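# Swing the magnet-latched box lid open to vertical

## Task

Open the box so its lid ends up roughly upright or tilted further back past vertical, with the box still standing the right way up. Concealed magnets keep the lid's flap closed. Forcing the lid or the flap beyond its end stop counts as a failure.

## Robot and tools

ROBOT. Two six-joint arms with parallel grippers, left_arm and right_arm, are mounted on opposite sides of the table. left_arm's root is at (-0.022, +0.455, +0.039) m on the +y side. right_arm's root is at (-0.025, -0.464, +0.039) m. The names do not match image left and right. Positions use the scene frame: origin at the table centre, +z up, table surface at z = +0.020 m.

JOINT ORDER (per arm, always): waist, shoulder, elbow, wrist pitch, wrist yaw, wrist roll. Stated ranges in rad: waist -3.054 to 3.054, shoulder 0 to 3.142, elbow 0 to 2.356, wrist pitch -1.571 to 1.571, wrist yaw -1.571 to 1.571, wrist roll -3.142 to 3.142. True ends may differ by about 0.028 rad.

THE 14-NUMBER ROW. Both execute_actions and move use one flat row of 14 numbers covering both arms: left_arm's six joint numbers, then its opening, then right_arm's six joint numbers and its opening. Every entry is in [-1, 1] and every row must have all 14, even if one arm stays still. Joint entries are offsets, not poses: they are added to the Joint targets shown in the last result, scaled so 1.0 equals 2.055 rad for waist, shoulder and elbow and 4.263 rad for the three wrist joints. A 0 keeps that joint at its current target. The opening entry is absolute: +1 fully open, empty fingers meet near -0.78, lower values change nothing. To hold a grip, command about 0.08 below the grip_measured value at first contact. Resend a gripper's current opening to leave it unchanged; 0 is a half-open command, not a no-op.

execute_actions(actions, cameras). actions is a list of actions; each action is a list of up to 15 rows, one row per 1/30 s step, and the last row is held to fill 15 steps (0.5 s). Offsets in every row of an action count from the targets at that action's start, so repeating an offset in the next action moves further. Joints can only lead their measured angles by 0.368 rad (first three) or 0.763 rad (wrists) per step, and targets putting the gripper over 70 mm from where it is get scaled back, so big changes need several actions. An action asking a joint more than 0.028 rad beyond its range is rejected for both arms. An empty list just reports state and images. cameras chooses images: omitted, null or ["all"] gives all; [] none.

move(target, speed, blend, opening_speed, blocking, cameras). target is one 14-number row or a list of up to 15 rows, laid out as above; every row's offsets count from the same starting Joint targets, not from the previous row. All joints travel together, so the hand follows a curve, and nothing avoids obstacles. speed: top joint speed in rad/s, 0.01 to 7, default 0.5, one value or one per target. blend: corner rounding in rad for lists. opening_speed: rate of the finger command, in scale units per second, at least 0.2. Paths last at least 0.5 s; over 10 s they stop short. blocking=false returns after about 0.5 s while motion continues. The result adds a move: line such as done, off_target (resting over 0.03 rad from target), moving, held or fault, plus limits=held if steps were withheld.

wait(seconds 0 to 10) lets time pass holding commands. stop brakes a running move. zoom_image(camera, region) enlarges [x0, y0, x1, y1] pixels, at most 504 by 504, of the latest image from cam_head_left, cam_head_right, cam_high or cam_low (all 504x504). read_manual gives licence text only. finished_scene(scene) ends the scene (1 or 2) irreversibly; the goal must stay met with the robot hands-off.

RESULTS. Joint positions and Joint velocities list each arm's joints in the order above (rad, rad/s) then the finger pad gap (m; 0.080 fully open). Joint targets are what the next offsets add to. end_effector_position (m) and end_effector_quat_wxyz are in the scene frame and may be off by a few cm; that point lies between the fingers, 3 to 4 cm behind the tips. Fingers point along the gripper's +x and close along its y. grip_measured uses the command scale. grip_effort_n is motor effort, negative closing, not pad force. Joint torques and External joint torques follow joint order; an outside push toward larger angle lowers the external reading. Flags: joint sent to its limit; joint command not followed (clearance check altered targets); blocked (an arm was stopped far from its goal, all arms then hold); MOTOR HOT; TORQUE FAULT (10 s stop); OVER-TEMPERATURE FAULT (30 to 60 s hold or limp arm). "within noise" means the arm is still.

CAUTIONS. Contact torque limits per arm (N m): waist 17.8, shoulder 22, elbow 22, wrist pitch 5.8, wrist yaw 5.78, wrist roll 5.42. Do not let the arms hit or squeeze each other. Do not knock the box over, push it off the table, or overbend the lid or flap past its stop; lift the flap gently against the magnets, then swing the lid up and back slowly. Avoid fast impacts, dropped or released moving parts, and pushing hard into obstacles, which also heats motors. If an arm is pressing or dragged, command targets back past its measured positions. Loose objects may occasionally be nudged by outside forces. Simulated time keeps running while you think.

Each tool is called after "Emit:" by a JSON object that holds its "method" and its "body", one argument or row to a line.

## Session

Emit:
{"method": "execute_actions", "body": {
  "actions": []
}}

Emit:
{"method": "zoom_image", "body": {
  "camera": "cam_low",
  "region": [0, 0, 504, 504]
}}

Emit:
{"method": "zoom_image", "body": {
  "camera": "cam_high",
  "region": [100, 180, 400, 480]
}}

Emit:
{"method": "zoom_image", "body": {
  "camera": "cam_head_left",
  "region": [150, 180, 450, 480]
}}

Scene clock: 0.00 s.
left_arm: end_effector_position=(-0.2175, +0.0152, +0.3608) grip_measured=+0.993 grip_effort_n=n/a end_effector_quat_wxyz=(+0.748, -0.097, +0.276, -0.596) | right_arm: end_effector_position=(+0.2119, -0.2450, +0.2002) grip_measured=+1.000 grip_effort_n=n/a end_effector_quat_wxyz=(+0.775, -0.078, +0.584, +0.229)
Joint positions: left_arm=[-0.625 1.704 1.577 -0.284 -0.73 -0.802 0.08] | right_arm=[-0.843 1.482 1.241 -0.988 -0.058 0.285 0.08]
Joint velocities: within noise
Joint torques (N m): no reading
External joint torques (N m): no reading
Motor temperatures (°C): left_arm=[23 27 24 33 24 28] | right_arm=[23 24 27 27 26 25]
Heat: left arm: hottest wrist pitch 33 °C (+0.0 °C/min); right arm: hottest elbow 27 °C (+0.0 °C/min).
Joint targets: left_arm=[-0.625 1.704 1.578 -0.284 -0.730 -0.802] | right_arm=[-0.843 1.480 1.243 -0.987 -0.058 0.285]
Tool commands: left_gripper/opening=+0.992789 right_gripper/opening=+1.0

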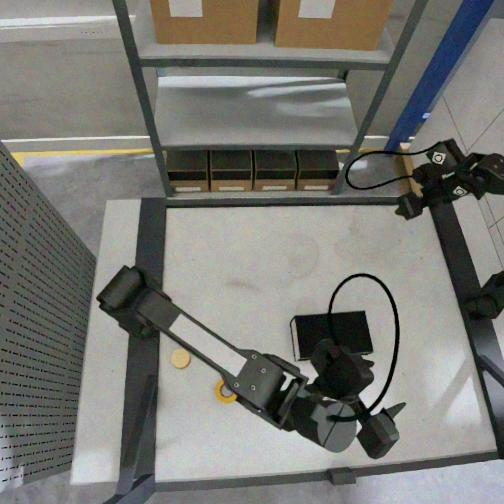

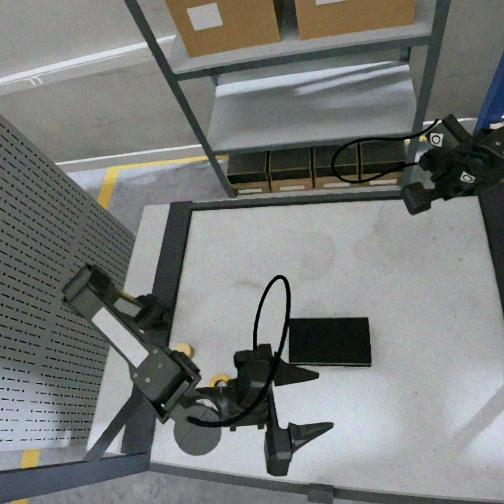

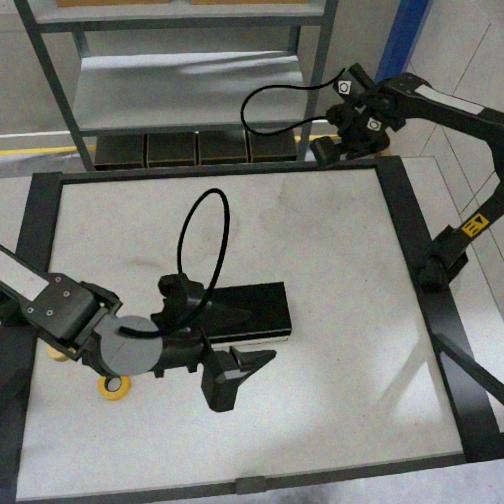

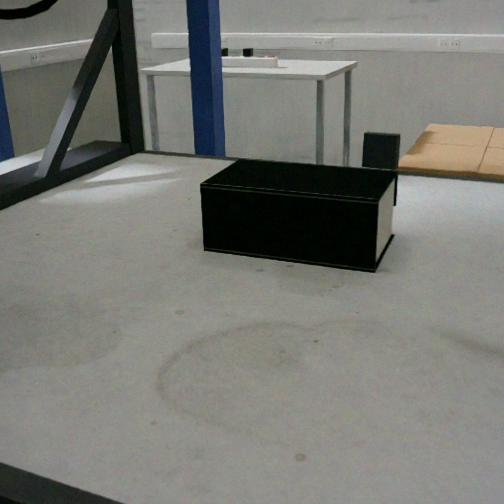

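Scaled by 1.000.

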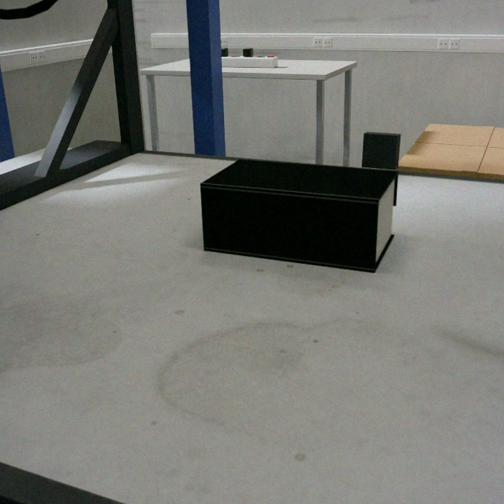

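Scaled by 1.680 from the camera's 504x504 image, which has a finer 720x720 frame.

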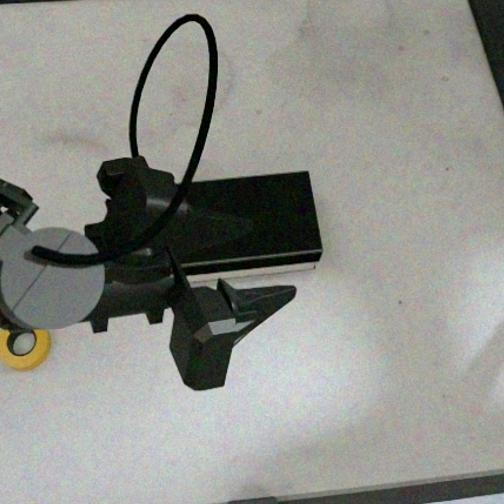

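Scaled by 1.680 from the camera's 504x504 image, which has a finer 720x720 frame.

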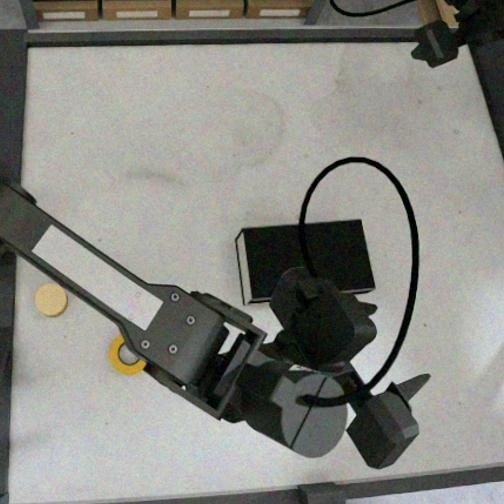

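Emit:
{"method": "zoom_image", "body": {
  "camera": "cam_low",
  "region": [180, 130, 420, 290]
}}

Emit:
{"method": "move", "body": {
  "target": [-0.3,-0.3,0,0,0,0,0.99,0,0,0,0,0,0,1],
  "speed": 0.8
}}

Emit:
{"method": "zoom_image", "body": {
  "camera": "cam_high",
  "region": [150, 230, 350, 400]
}}

Emit:
{"method": "zoom_image", "body": {
  "camera": "cam_head_left",
  "region": [250, 280, 420, 400]
}}

Emit:
{"method": "zoom_image", "body": {
  "camera": "cam_head_right",
  "region": [250, 280, 420, 400]
}}

Scaled by 2.100 from the camera's 504x504 image, which has a finer 720x720 frame.

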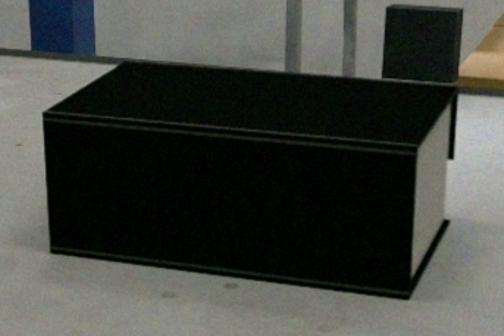

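Scene clock: 4.47 s.
left_arm: end_effector_position=(-0.2367, +0.2758, +0.5818) grip_measured=+0.992 grip_effort_n=-14.2 end_effector_quat_wxyz=(+0.423, -0.289, +0.354, -0.782) | right_arm: end_effector_position=(+0.2119, -0.2450, +0.2002) grip_measured=+1.000 grip_effort_n=0.7 end_effector_quat_wxyz=(+0.775, -0.078, +0.584, +0.229)
Joint positions: left_arm=[-1.239 1.088 1.579 -0.284 -0.73 -0.802 0.08] | right_arm=[-0.843 1.482 1.241 -0.988 -0.058 0.285 0.08]
Joint velocities: within noise
Joint torques (N m): left_arm=[-0.23 -1.61 5.23 1.5 0.09 0.07] | right_arm=[0.03 -5.39 6.88 1.13 -0.03 0.01]
External joint torques (N m): left_arm=[-0.21 0.14 -0.18 0.07 -0.02 0.02] | right_arm=[-0.02 0.16 0.7 0.25 0 0.02]
Motor temperatures (°C): left_arm=[23 28 25 34 24 28] | right_arm=[23 25 28 27 26 25]
Heat: left arm: hottest wrist pitch 34 °C (+0.0 °C/min); right arm: hottest elbow 28 °C (+0.0 °C/min).
Joint targets: left_arm=[-1.241 1.088 1.578 -0.284 -0.730 -0.802] | right_arm=[-0.843 1.480 1.243 -0.987 -0.058 0.285]
move: done

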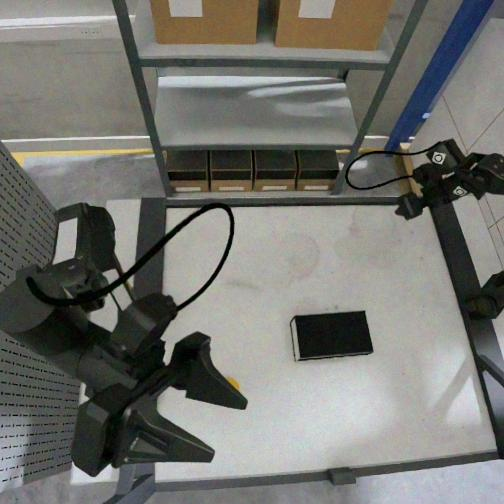

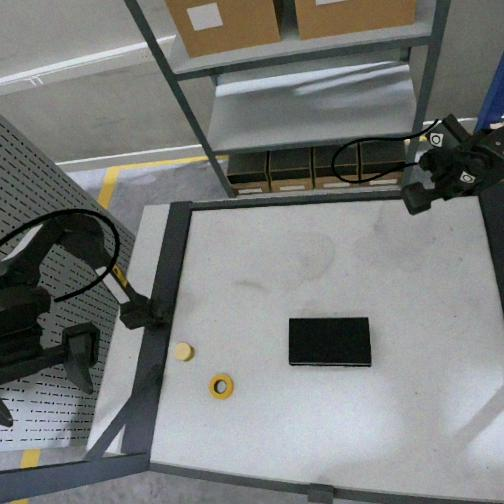

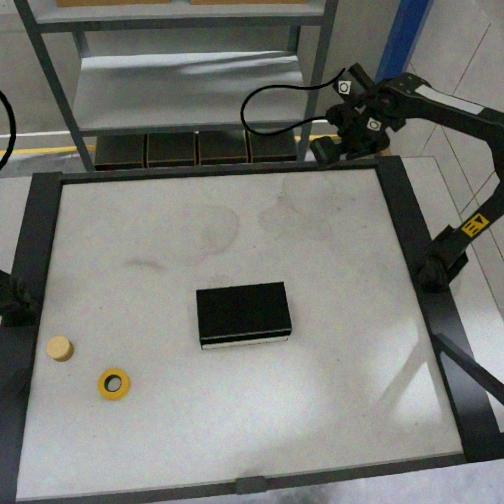

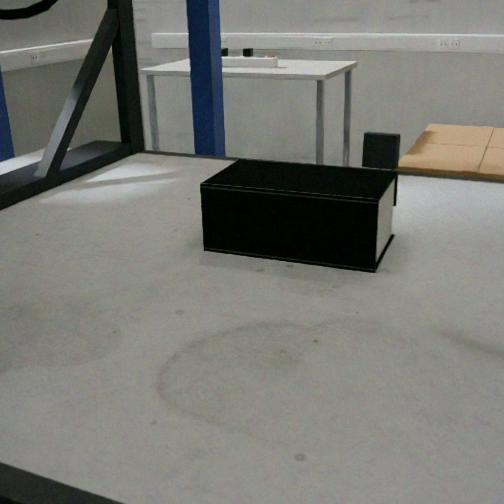

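Scaled by 2.520 from the camera's 504x504 image, which has a finer 720x720 frame.

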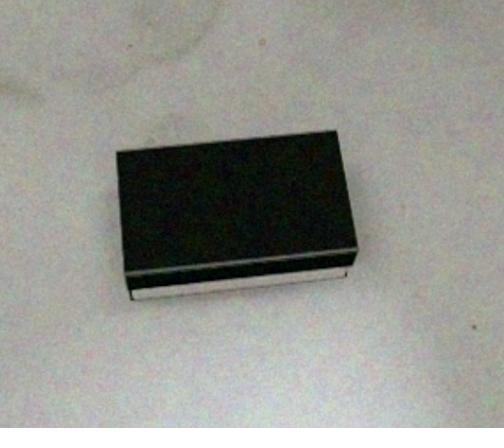

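Scaled by 2.965 from the camera's 504x504 image, which has a finer 720x720 frame.

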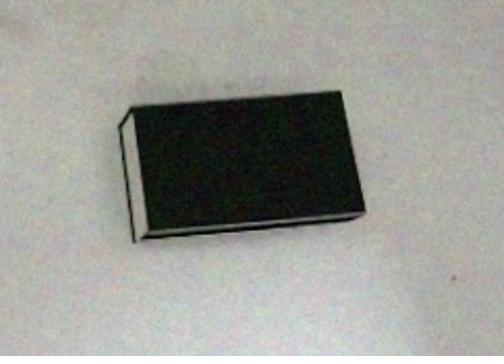

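Scaled by 2.965 from the camera's 504x504 image, which has a finer 720x720 frame.

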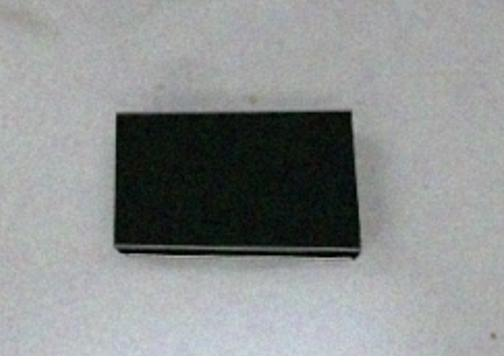

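Emit:
{"method": "move", "body": {
  "target": [
    [0.493,0.1275,-0.693,0.3617,0.198,0.1783,-0.335,0,0,0,0,0,0,-0.85],
    [0.493,0.328,-0.693,0.3617,0.198,0.1783,-0.335,0,0,0,0,0,0,-0.85]
  ],
  "speed": 0.8
}}

Emit:
{"method": "zoom_image", "body": {
  "camera": "cam_high",
  "region": [150, 230, 350, 400]
}}

Emit:
{"method": "zoom_image", "body": {
  "camera": "cam_low",
  "region": [180, 100, 480, 300]
}}

Scene clock: 33.73 s.
left_arm: end_effector_position=(-0.1138, +0.1408, +0.0841) grip_measured=-0.333 grip_effort_n=-14.2 end_effector_quat_wxyz=(+0.570, +0.112, +0.130, -0.803) | right_arm: end_effector_position=(+0.2119, -0.2450, +0.2002) grip_measured=-0.759 grip_effort_n=-83.5 end_effector_quat_wxyz=(+0.775, -0.078, +0.584, +0.229)
Joint positions: left_arm=[-0.231 1.751 0.158 1.256 0.11 -0.048 0.02] | right_arm=[-0.843 1.482 1.241 -0.988 -0.058 0.285 0.001]
Joint velocities: within noise
Joint torques (N m): left_arm=[0.16 -2.91 2.52 1.89 0.15 0.24] | right_arm=[0.02 -5.37 6.87 1.12 -0.03 0.02]
External joint torques (N m): left_arm=[0.2 1.51 -0.5 0.14 0.12 0.23] | right_arm=[-0.06 0.11 0.75 0.27 0.01 0.03]
Motor temperatures (°C): left_arm=[23 27 26 37 24 28] | right_arm=[23 28 32 28 26 25]
Heat: left arm: hottest wrist pitch 37 °C (+7.1 °C/min); right arm: hottest elbow 32 °C (+8.9 °C/min).
Joint targets: left_arm=[-0.228 1.762 0.153 1.258 0.114 -0.042] | right_arm=[-0.843 1.480 1.243 -0.987 -0.058 0.285]
move: done

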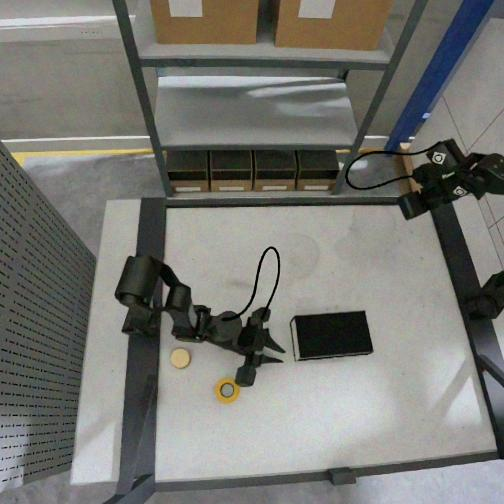

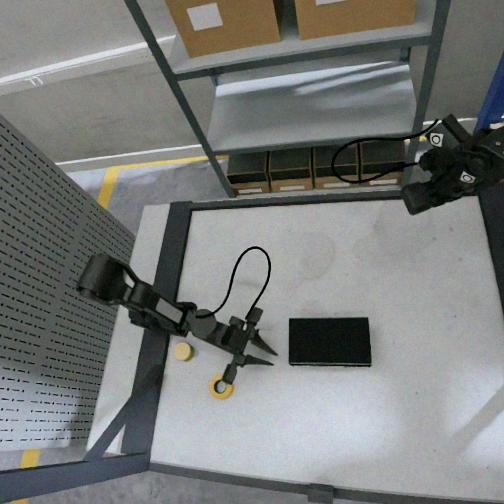

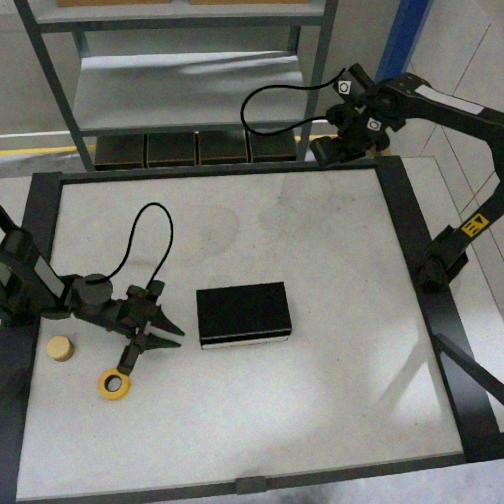

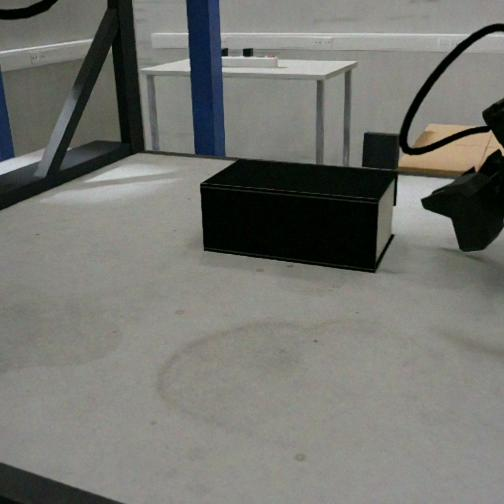

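Scaled by 2.520 from the camera's 504x504 image, which has a finer 720x720 frame.

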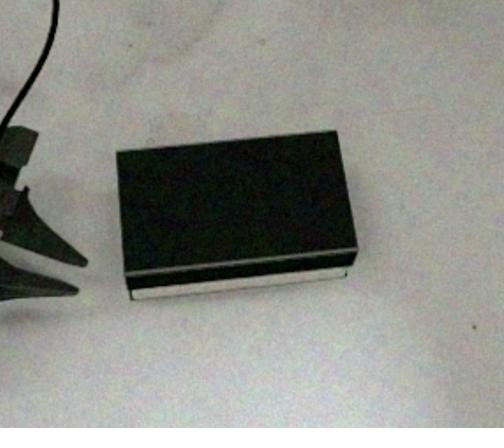

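Scaled by 1.680 from the camera's 504x504 image, which has a finer 720x720 frame.

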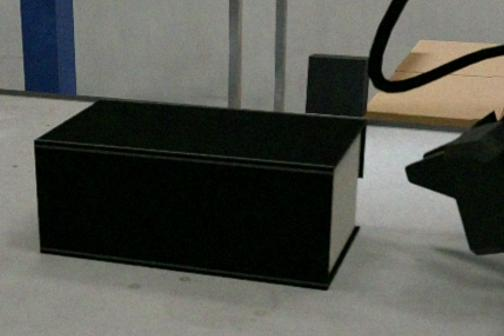

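Emit:
{"method": "move", "body": {
  "target": [0,0,0,0,0,0,-0.335,0.4702,0.2224,0.1231,0.0894,0.0136,-0.0669,-0.85],
  "speed": 0.6
}}

Emit:
{"method": "zoom_image", "body": {
  "camera": "cam_high",
  "region": [150, 230, 350, 400]
}}

Emit:
{"method": "zoom_image", "body": {
  "camera": "cam_low",
  "region": [180, 50, 480, 300]
}}

Scene clock: 46.43 s.
left_arm: end_effector_position=(-0.1138, +0.1408, +0.0840) grip_measured=-0.333 grip_effort_n=-14.2 end_effector_quat_wxyz=(+0.570, +0.112, +0.130, -0.803) | right_arm: end_effector_position=(-0.0788, -0.0004, +0.1483) grip_measured=-0.759 grip_effort_n=-83.5 end_effector_quat_wxyz=(+0.574, -0.375, +0.337, +0.646)
Joint positions: left_arm=[-0.231 1.752 0.158 1.256 0.11 -0.048 0.02] | right_arm=[0.124 1.928 1.481 -0.609 -0.003 0.003 0.001]
Joint velocities: within noise
Joint torques (N m): left_arm=[0.19 -3.02 2.48 1.89 0.16 0.25] | right_arm=[0.01 -7.46 8.76 1.55 0.09 -0.11]
External joint torques (N m): left_arm=[0.23 1.34 -0.45 0.17 0.13 0.24] | right_arm=[-0.12 1.48 2.41 0.42 0.11 -0.11]
Motor temperatures (°C): left_arm=[23 28 26 39 24 28] | right_arm=[23 29 33 28 26 25]
Heat: left arm: hottest wrist pitch 39 °C (+7.8 °C/min); right arm: hottest elbow 33 °C (+7.8 °C/min).
Joint targets: left_arm=[-0.228 1.762 0.153 1.258 0.114 -0.042] | right_arm=[0.124 1.937 1.496 -0.606 0.000 -0.001]
move: done

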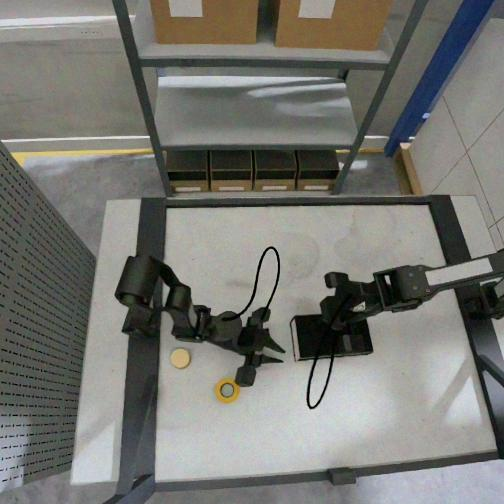

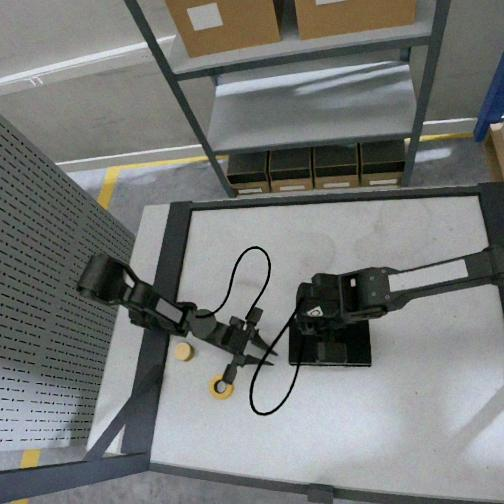

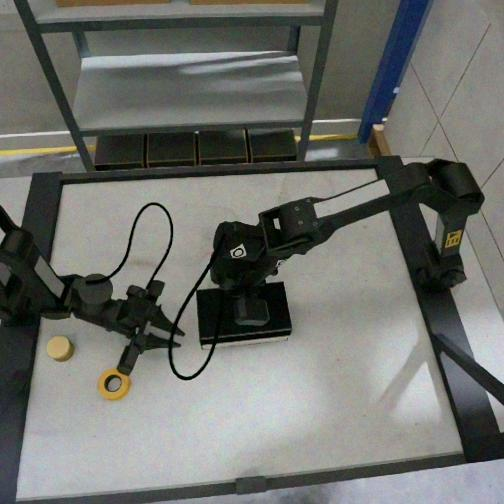

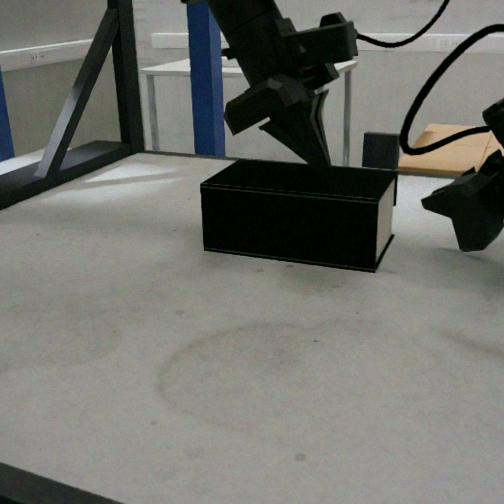

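Scaled by 2.520 from the camera's 504x504 image, which has a finer 720x720 frame.

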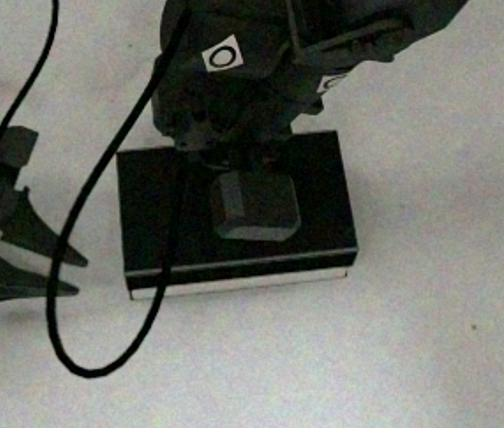

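Scaled by 1.680 from the camera's 504x504 image, which has a finer 720x720 frame.

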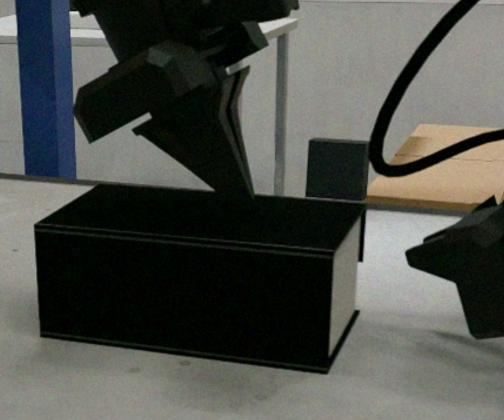

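Emit:
{"method": "move", "body": {
  "target": [
    [0,0,0,0,0,0,-0.335,0,0.0151,-0.0415,0.0272,0,0,-0.85],
    [0,0,0,0,0,0,-0.335,0,0.0285,-0.0783,0.0514,0,0,-0.85]
  ],
  "speed": [0.2,0.06]
}}

Emit:
{"method": "zoom_image", "body": {
  "camera": "cam_low",
  "region": [180, 50, 480, 300]
}}

Scene clock: 51.57 s.
left_arm: end_effector_position=(-0.1138, +0.1408, +0.0840) grip_measured=-0.333 grip_effort_n=-14.2 end_effector_quat_wxyz=(+0.570, +0.112, +0.130, -0.803) | right_arm: end_effector_position=(-0.0806, +0.0150, +0.1257) grip_measured=-0.759 grip_effort_n=-83.5 end_effector_quat_wxyz=(+0.590, -0.342, +0.308, +0.664)
Joint positions: left_arm=[-0.231 1.752 0.158 1.256 0.11 -0.048 0.02] | right_arm=[0.124 1.952 1.374 -0.378 -0.003 0.003 0.001]
Joint velocities: within noise
Joint torques (N m): left_arm=[0.21 -2.96 2.51 1.89 0.15 0.24] | right_arm=[-0.02 -3.56 1.94 0.78 0.1 -0.09]
External joint torques (N m): left_arm=[0.25 1.43 -0.49 0.15 0.12 0.23] | right_arm=[-0.07 5.45 -4.33 -0.46 0.1 -0.1]
Motor temperatures (°C): left_arm=[23 28 26 40 24 28] | right_arm=[23 29 33 29 26 25]
Heat: left arm: hottest wrist pitch 40 °C (+8.1 °C/min); right arm: hottest elbow 33 °C (+7.0 °C/min).
Joint targets: left_arm=[-0.228 1.762 0.153 1.258 0.114 -0.042] | right_arm=[0.124 1.995 1.336 -0.387 0.000 -0.001]
move: off_target (right_arm); right_arm: the shoulder is farthest, 0.044 rad from its target

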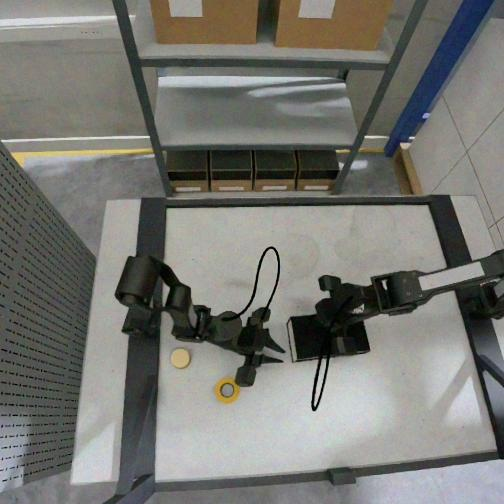

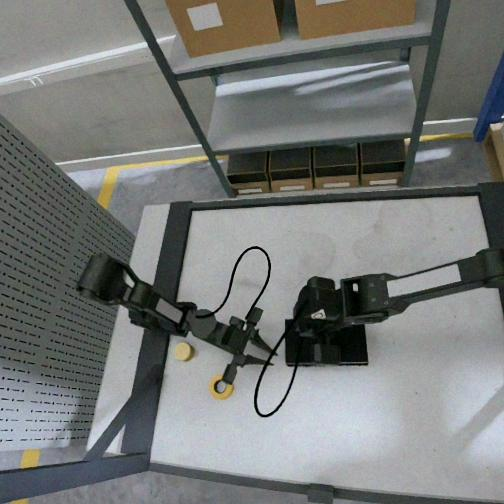

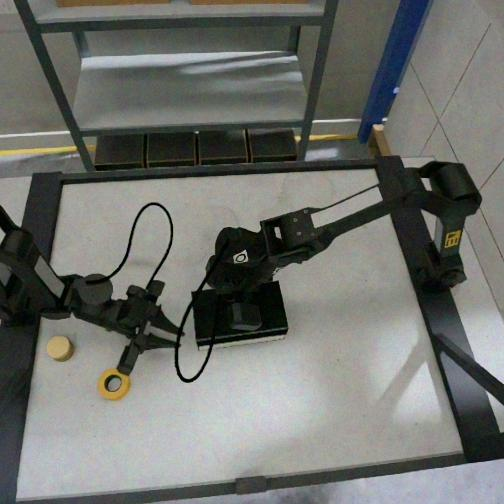

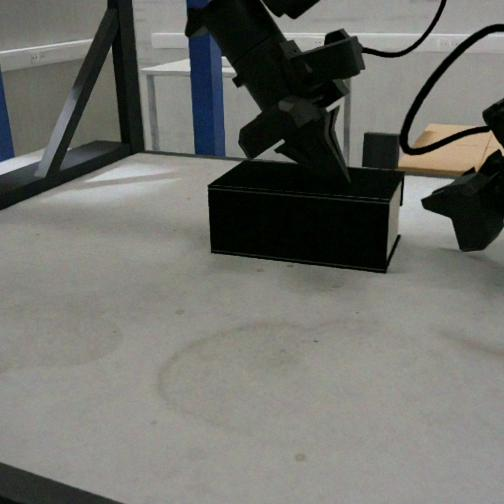

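Scaled by 1.680 from the camera's 504x504 image, which has a finer 720x720 frame.

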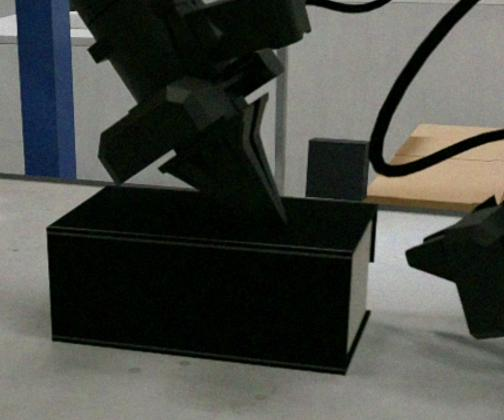

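Emit:
{"method": "zoom_image", "body": {
  "camera": "cam_high",
  "region": [150, 280, 250, 380]
}}

Emit:
{"method": "zoom_image", "body": {
  "camera": "cam_low",
  "region": [360, 130, 504, 280]
}}

Emit:
{"method": "zoom_image", "body": {
  "camera": "cam_head_left",
  "region": [240, 290, 380, 400]
}}

Scaled by 5.040 from the camera's 504x504 image, which has a finer 720x720 frame.

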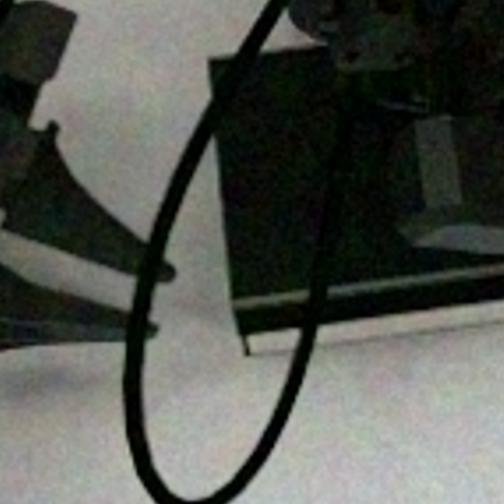

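Scaled by 3.360 from the camera's 504x504 image, which has a finer 720x720 frame.

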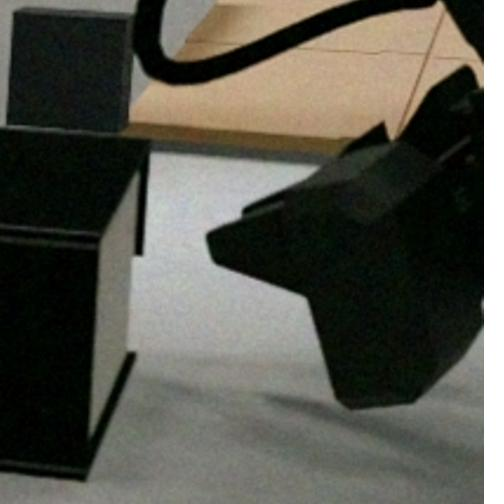

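Scaled by 3.600 from the camera's 504x504 image, which has a finer 720x720 frame.

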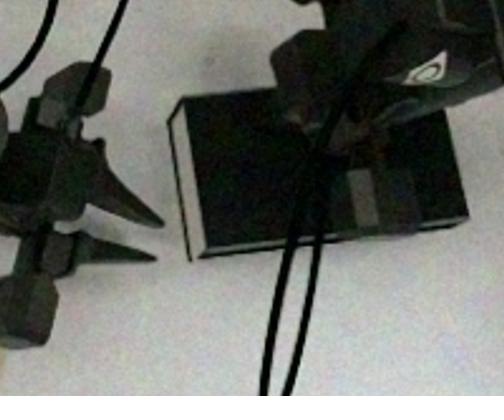

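Emit:
{"method": "move", "body": {
  "target": [-0.0049,0.0,0.0691,-0.0357,-0.0023,0.0005,-0.335,0,0,0,0,0,0,-0.85],
  "speed": 0.12
}}

Emit:
{"method": "zoom_image", "body": {
  "camera": "cam_high",
  "region": [150, 280, 250, 380]
}}

Emit:
{"method": "zoom_image", "body": {
  "camera": "cam_low",
  "region": [360, 130, 504, 280]
}}

Emit:
{"method": "zoom_image", "body": {
  "camera": "cam_head_left",
  "region": [240, 290, 380, 400]
}}

Scene clock: 63.83 s.
left_arm: end_effector_position=(-0.1225, +0.1138, +0.0878) grip_measured=-0.333 grip_effort_n=-13.3 end_effector_quat_wxyz=(+0.567, +0.122, +0.137, -0.803) | right_arm: end_effector_position=(-0.0812, +0.0156, +0.1261) grip_measured=-0.759 grip_effort_n=-83.5 end_effector_quat_wxyz=(+0.590, -0.341, +0.306, +0.665)
Joint positions: left_arm=[-0.237 1.752 0.282 1.109 0.109 -0.046 0.02] | right_arm=[0.125 1.952 1.373 -0.374 -0.003 0.003 0.001]
Joint velocities: within noise
Joint torques (N m): left_arm=[-0.16 -3.65 5.14 1.57 -0.16 0.24] | right_arm=[-0.1 -3.63 1.93 0.44 0.09 -0.1]
External joint torques (N m): left_arm=[-0.12 1.34 1.57 -0.14 -0.19 0.24] | right_arm=[-0.18 5.45 -4.35 -0.8 0.1 -0.1]
Motor temperatures (°C): left_arm=[23 28 25 41 24 28] | right_arm=[23 29 31 28 26 25]
Heat: left arm: hottest wrist pitch 41 °C (+7.0 °C/min); right arm: hottest elbow 31 °C (+4.0 °C/min).
Joint targets: left_arm=[-0.238 1.762 0.296 1.106 0.104 -0.040] | right_arm=[0.123 1.995 1.335 -0.387 0.000 -0.001]
move: off_target (right_arm); right_arm: the shoulder is farthest, 0.043 rad from its target

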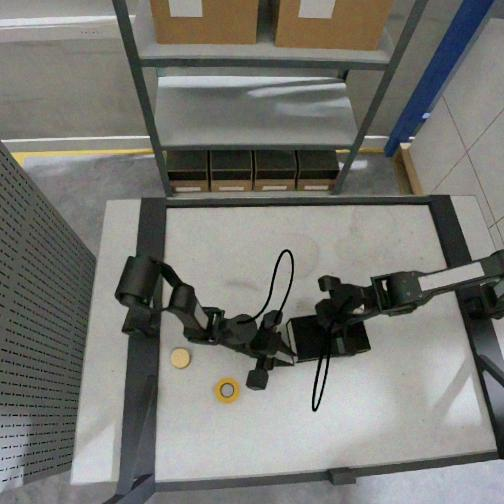

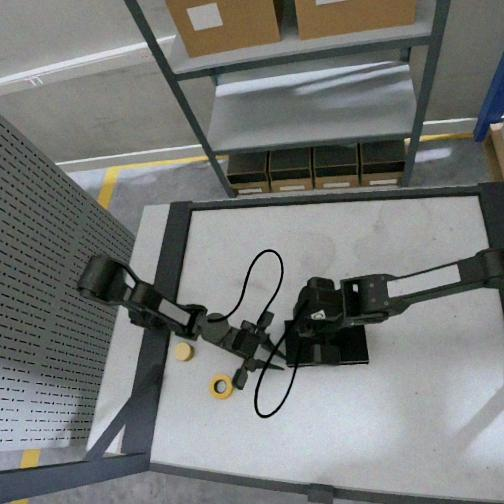

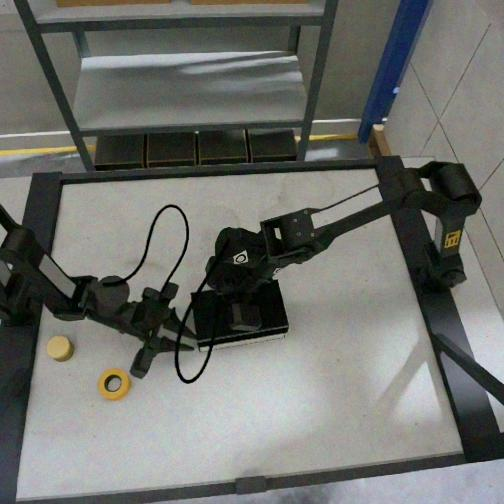

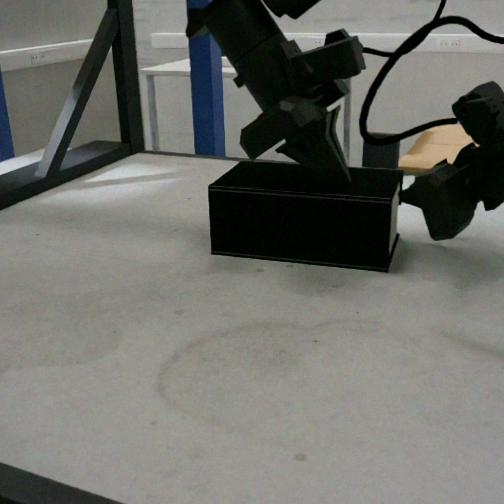

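Scaled by 5.040 from the camera's 504x504 image, which has a finer 720x720 frame.

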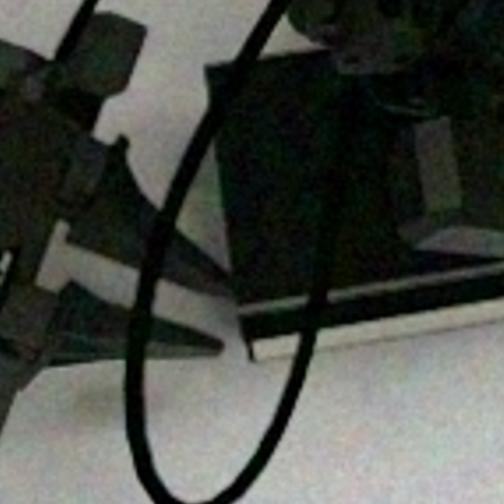

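Scaled by 3.360 from the camera's 504x504 image, which has a finer 720x720 frame.

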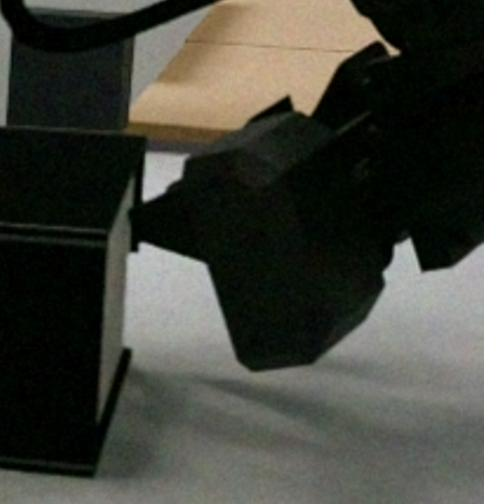

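Scaled by 3.600 from the camera's 504x504 image, which has a finer 720x720 frame.

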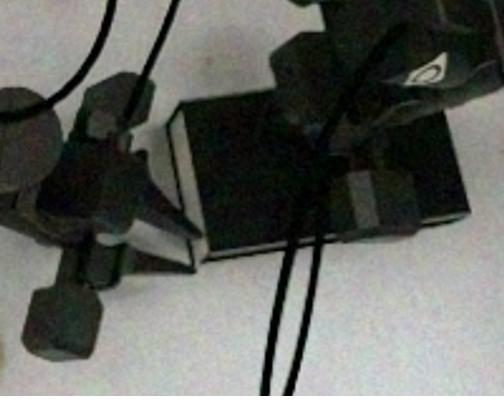

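Emit:
{"method": "move", "body": {
  "target": [-0.0464,0.0078,0.0117,-0.0021,-0.0209,0.0082,-0.335,0,0,0,0,0,0,-0.85],
  "speed": 0.06
}}

Emit:
{"method": "zoom_image", "body": {
  "camera": "cam_high",
  "region": [150, 280, 250, 380]
}}

Emit:
{"method": "zoom_image", "body": {
  "camera": "cam_low",
  "region": [360, 130, 504, 280]
}}

Emit:
{"method": "zoom_image", "body": {
  "camera": "cam_head_left",
  "region": [240, 290, 380, 400]
}}

Scene clock: 70.50 s.
left_arm: end_effector_position=(-0.1401, +0.1123, +0.0884) grip_measured=-0.333 grip_effort_n=-13.3 end_effector_quat_wxyz=(+0.570, +0.141, +0.109, -0.802) | right_arm: end_effector_position=(-0.0824, +0.0157, +0.1263) grip_measured=-0.759 grip_effort_n=-83.5 end_effector_quat_wxyz=(+0.589, -0.341, +0.305, +0.666)
Joint positions: left_arm=[-0.324 1.765 0.307 1.099 0.01 -0.011 0.02] | right_arm=[0.128 1.952 1.373 -0.373 -0.003 0.003 0.001]
Joint velocities: within noise
Joint torques (N m): left_arm=[-0.94 -3.46 5.04 1.63 0.16 0.25] | right_arm=[-0.23 -3.6 1.96 0.34 0.1 -0.1]
External joint torques (N m): left_arm=[-0.89 1.75 1.32 -0.11 0.15 0.24] | right_arm=[-0.32 5.51 -4.35 -0.91 0.11 -0.1]
Motor temperatures (°C): left_arm=[23 28 26 40 24 28] | right_arm=[23 28 30 28 26 25]
Heat: left arm: hottest wrist pitch 40 °C (+5.0 °C/min); right arm: hottest elbow 30 °C (+1.0 °C/min).
Joint targets: left_arm=[-0.334 1.778 0.319 1.097 0.015 -0.005] | right_arm=[0.124 1.995 1.335 -0.387 0.000 -0.001]
move: off_target (right_arm); right_arm: the shoulder is farthest, 0.043 rad from its target

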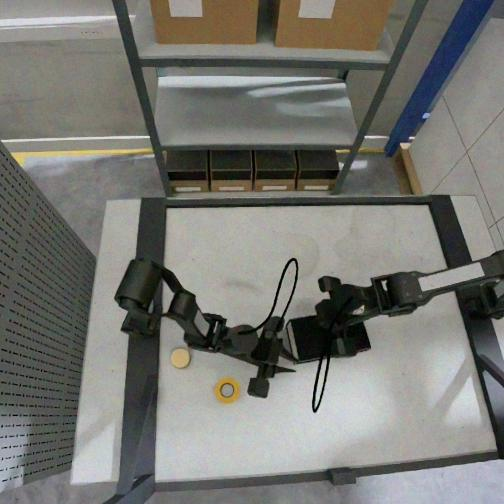

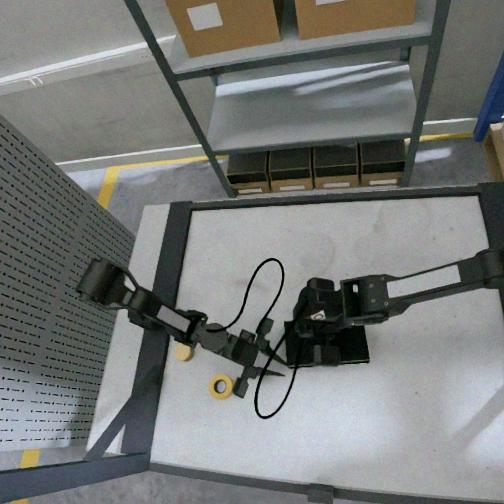

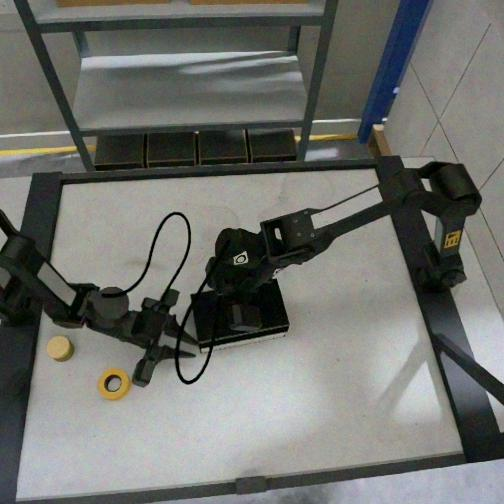

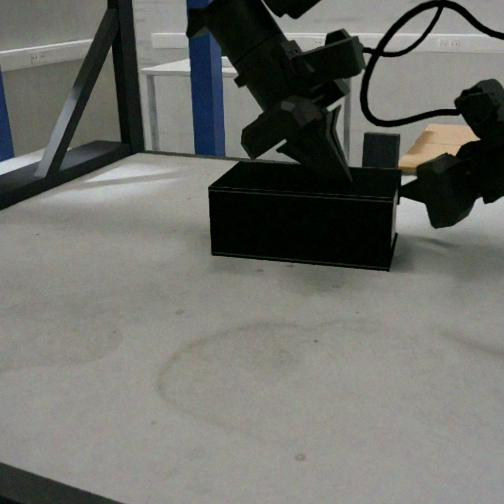

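Scaled by 5.040 from the camera's 504x504 image, which has a finer 720x720 frame.

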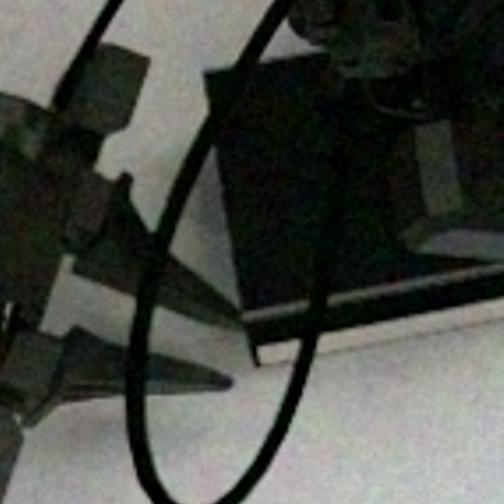

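Scaled by 3.360 from the camera's 504x504 image, which has a finer 720x720 frame.

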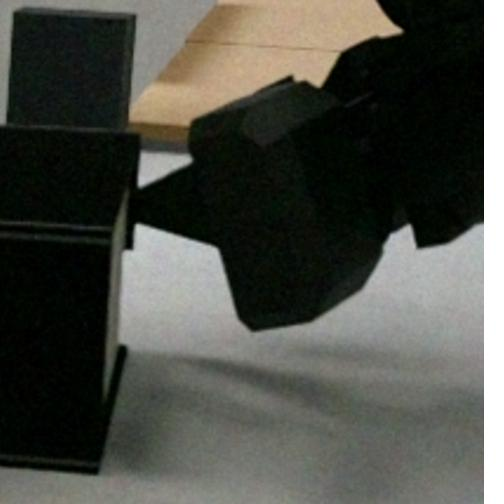

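Scaled by 3.600 from the camera's 504x504 image, which has a finer 720x720 frame.

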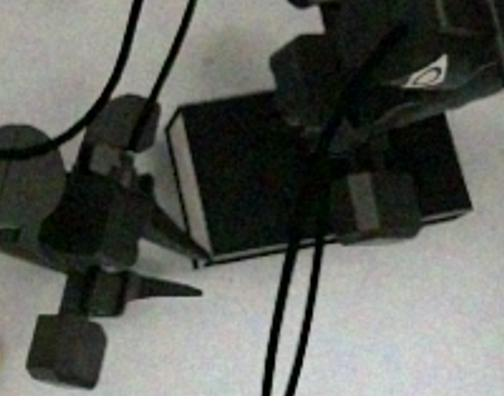

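Emit:
{"method": "move", "body": {
  "target": [
    [0,0,0,0,0,0,-0.335,0,0.0146,-0.0394,0.0258,0,0,-0.85],
    [-0.0350,0.0060,0.0088,-0.0015,-0.0155,0.006,-0.335,0,0.0146,-0.0394,0.0258,0,0,-0.85]
  ],
  "speed": 0.06
}}

Emit:
{"method": "zoom_image", "body": {
  "camera": "cam_high",
  "region": [150, 280, 250, 380]
}}

Emit:
{"method": "zoom_image", "body": {
  "camera": "cam_head_left",
  "region": [240, 290, 380, 400]
}}

Scene clock: 80.63 s.
left_arm: end_effector_position=(-0.1496, +0.1118, +0.0878) grip_measured=-0.333 grip_effort_n=-13.7 end_effector_quat_wxyz=(+0.578, +0.157, +0.089, -0.796) | right_arm: end_effector_position=(-0.0873, +0.0226, +0.1283) grip_measured=-0.759 grip_effort_n=-83.5 end_effector_quat_wxyz=(+0.598, -0.313, +0.279, +0.683)
Joint positions: left_arm=[-0.382 1.776 0.323 1.092 -0.072 0.014 0.02] | right_arm=[0.135 1.939 1.315 -0.243 -0.007 0.003 0.001]
Joint velocities: within noise
Joint torques (N m): left_arm=[-0.45 -5.01 3.65 1.75 0.11 -0.01] | right_arm=[-0.13 -7.23 5.82 1.27 0.01 0.03]
External joint torques (N m): left_arm=[-0.39 0.31 -0.09 0 0.12 -0.01] | right_arm=[-0.15 1.87 -0.57 -0.1 0.01 0.03]
Motor temperatures (°C): left_arm=[23 28 26 40 24 28] | right_arm=[23 28 30 28 26 25]
Heat: left arm: hottest wrist pitch 40 °C (+4.0 °C/min); right arm: hottest elbow 30 °C (+0.0 °C/min).
Joint targets: left_arm=[-0.387 1.776 0.323 1.092 -0.069 0.014] | right_arm=[0.133 1.950 1.308 -0.247 -0.006 0.003]
blocked (right_arm)
move: off_target (right_arm); right_arm: the shoulder is farthest, 0.086 rad from its target

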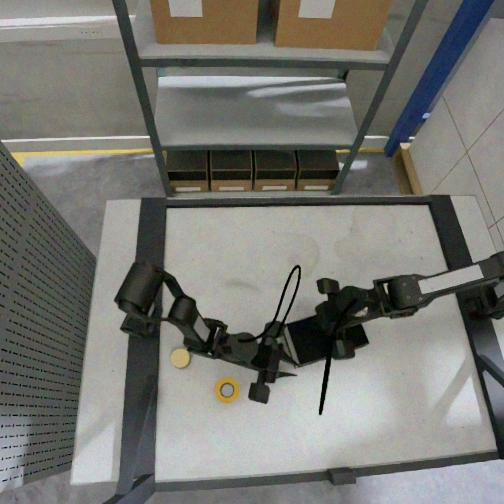

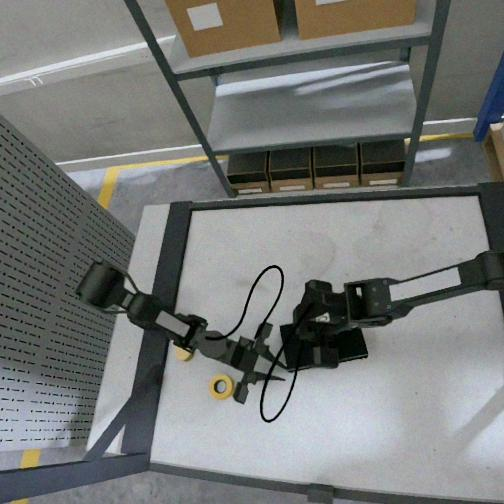

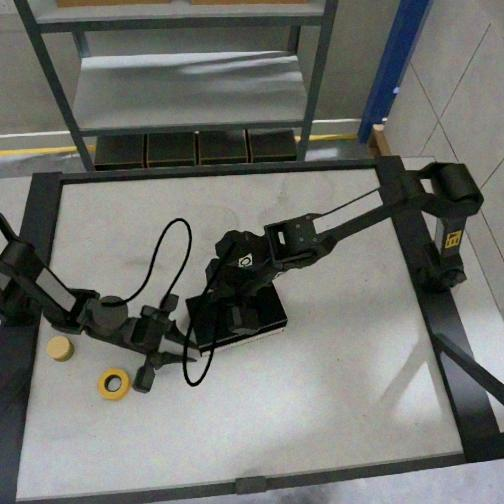

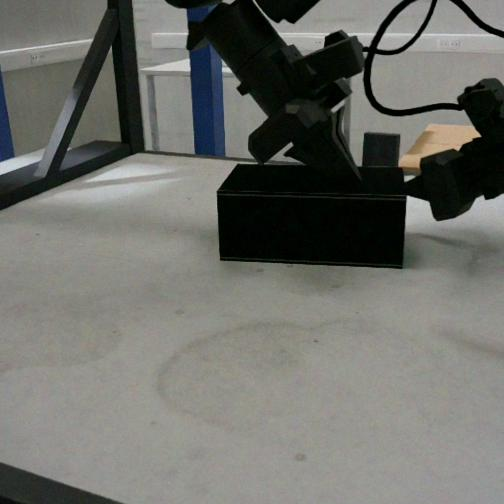

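Scaled by 5.040 from the camera's 504x504 image, which has a finer 720x720 frame.

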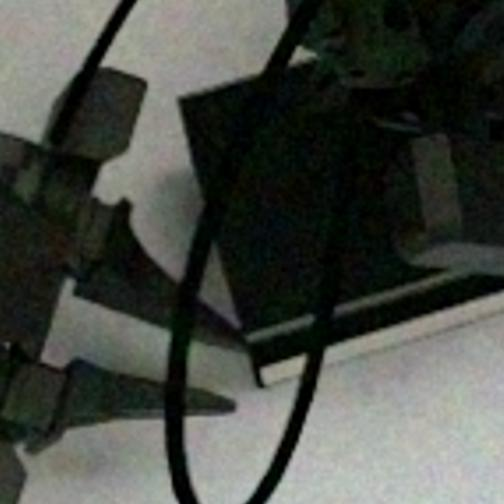

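Scaled by 3.600 from the camera's 504x504 image, which has a finer 720x720 frame.

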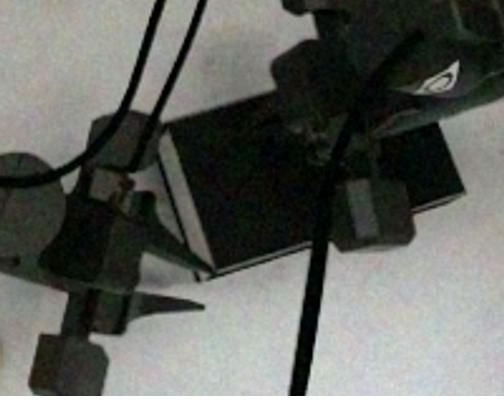

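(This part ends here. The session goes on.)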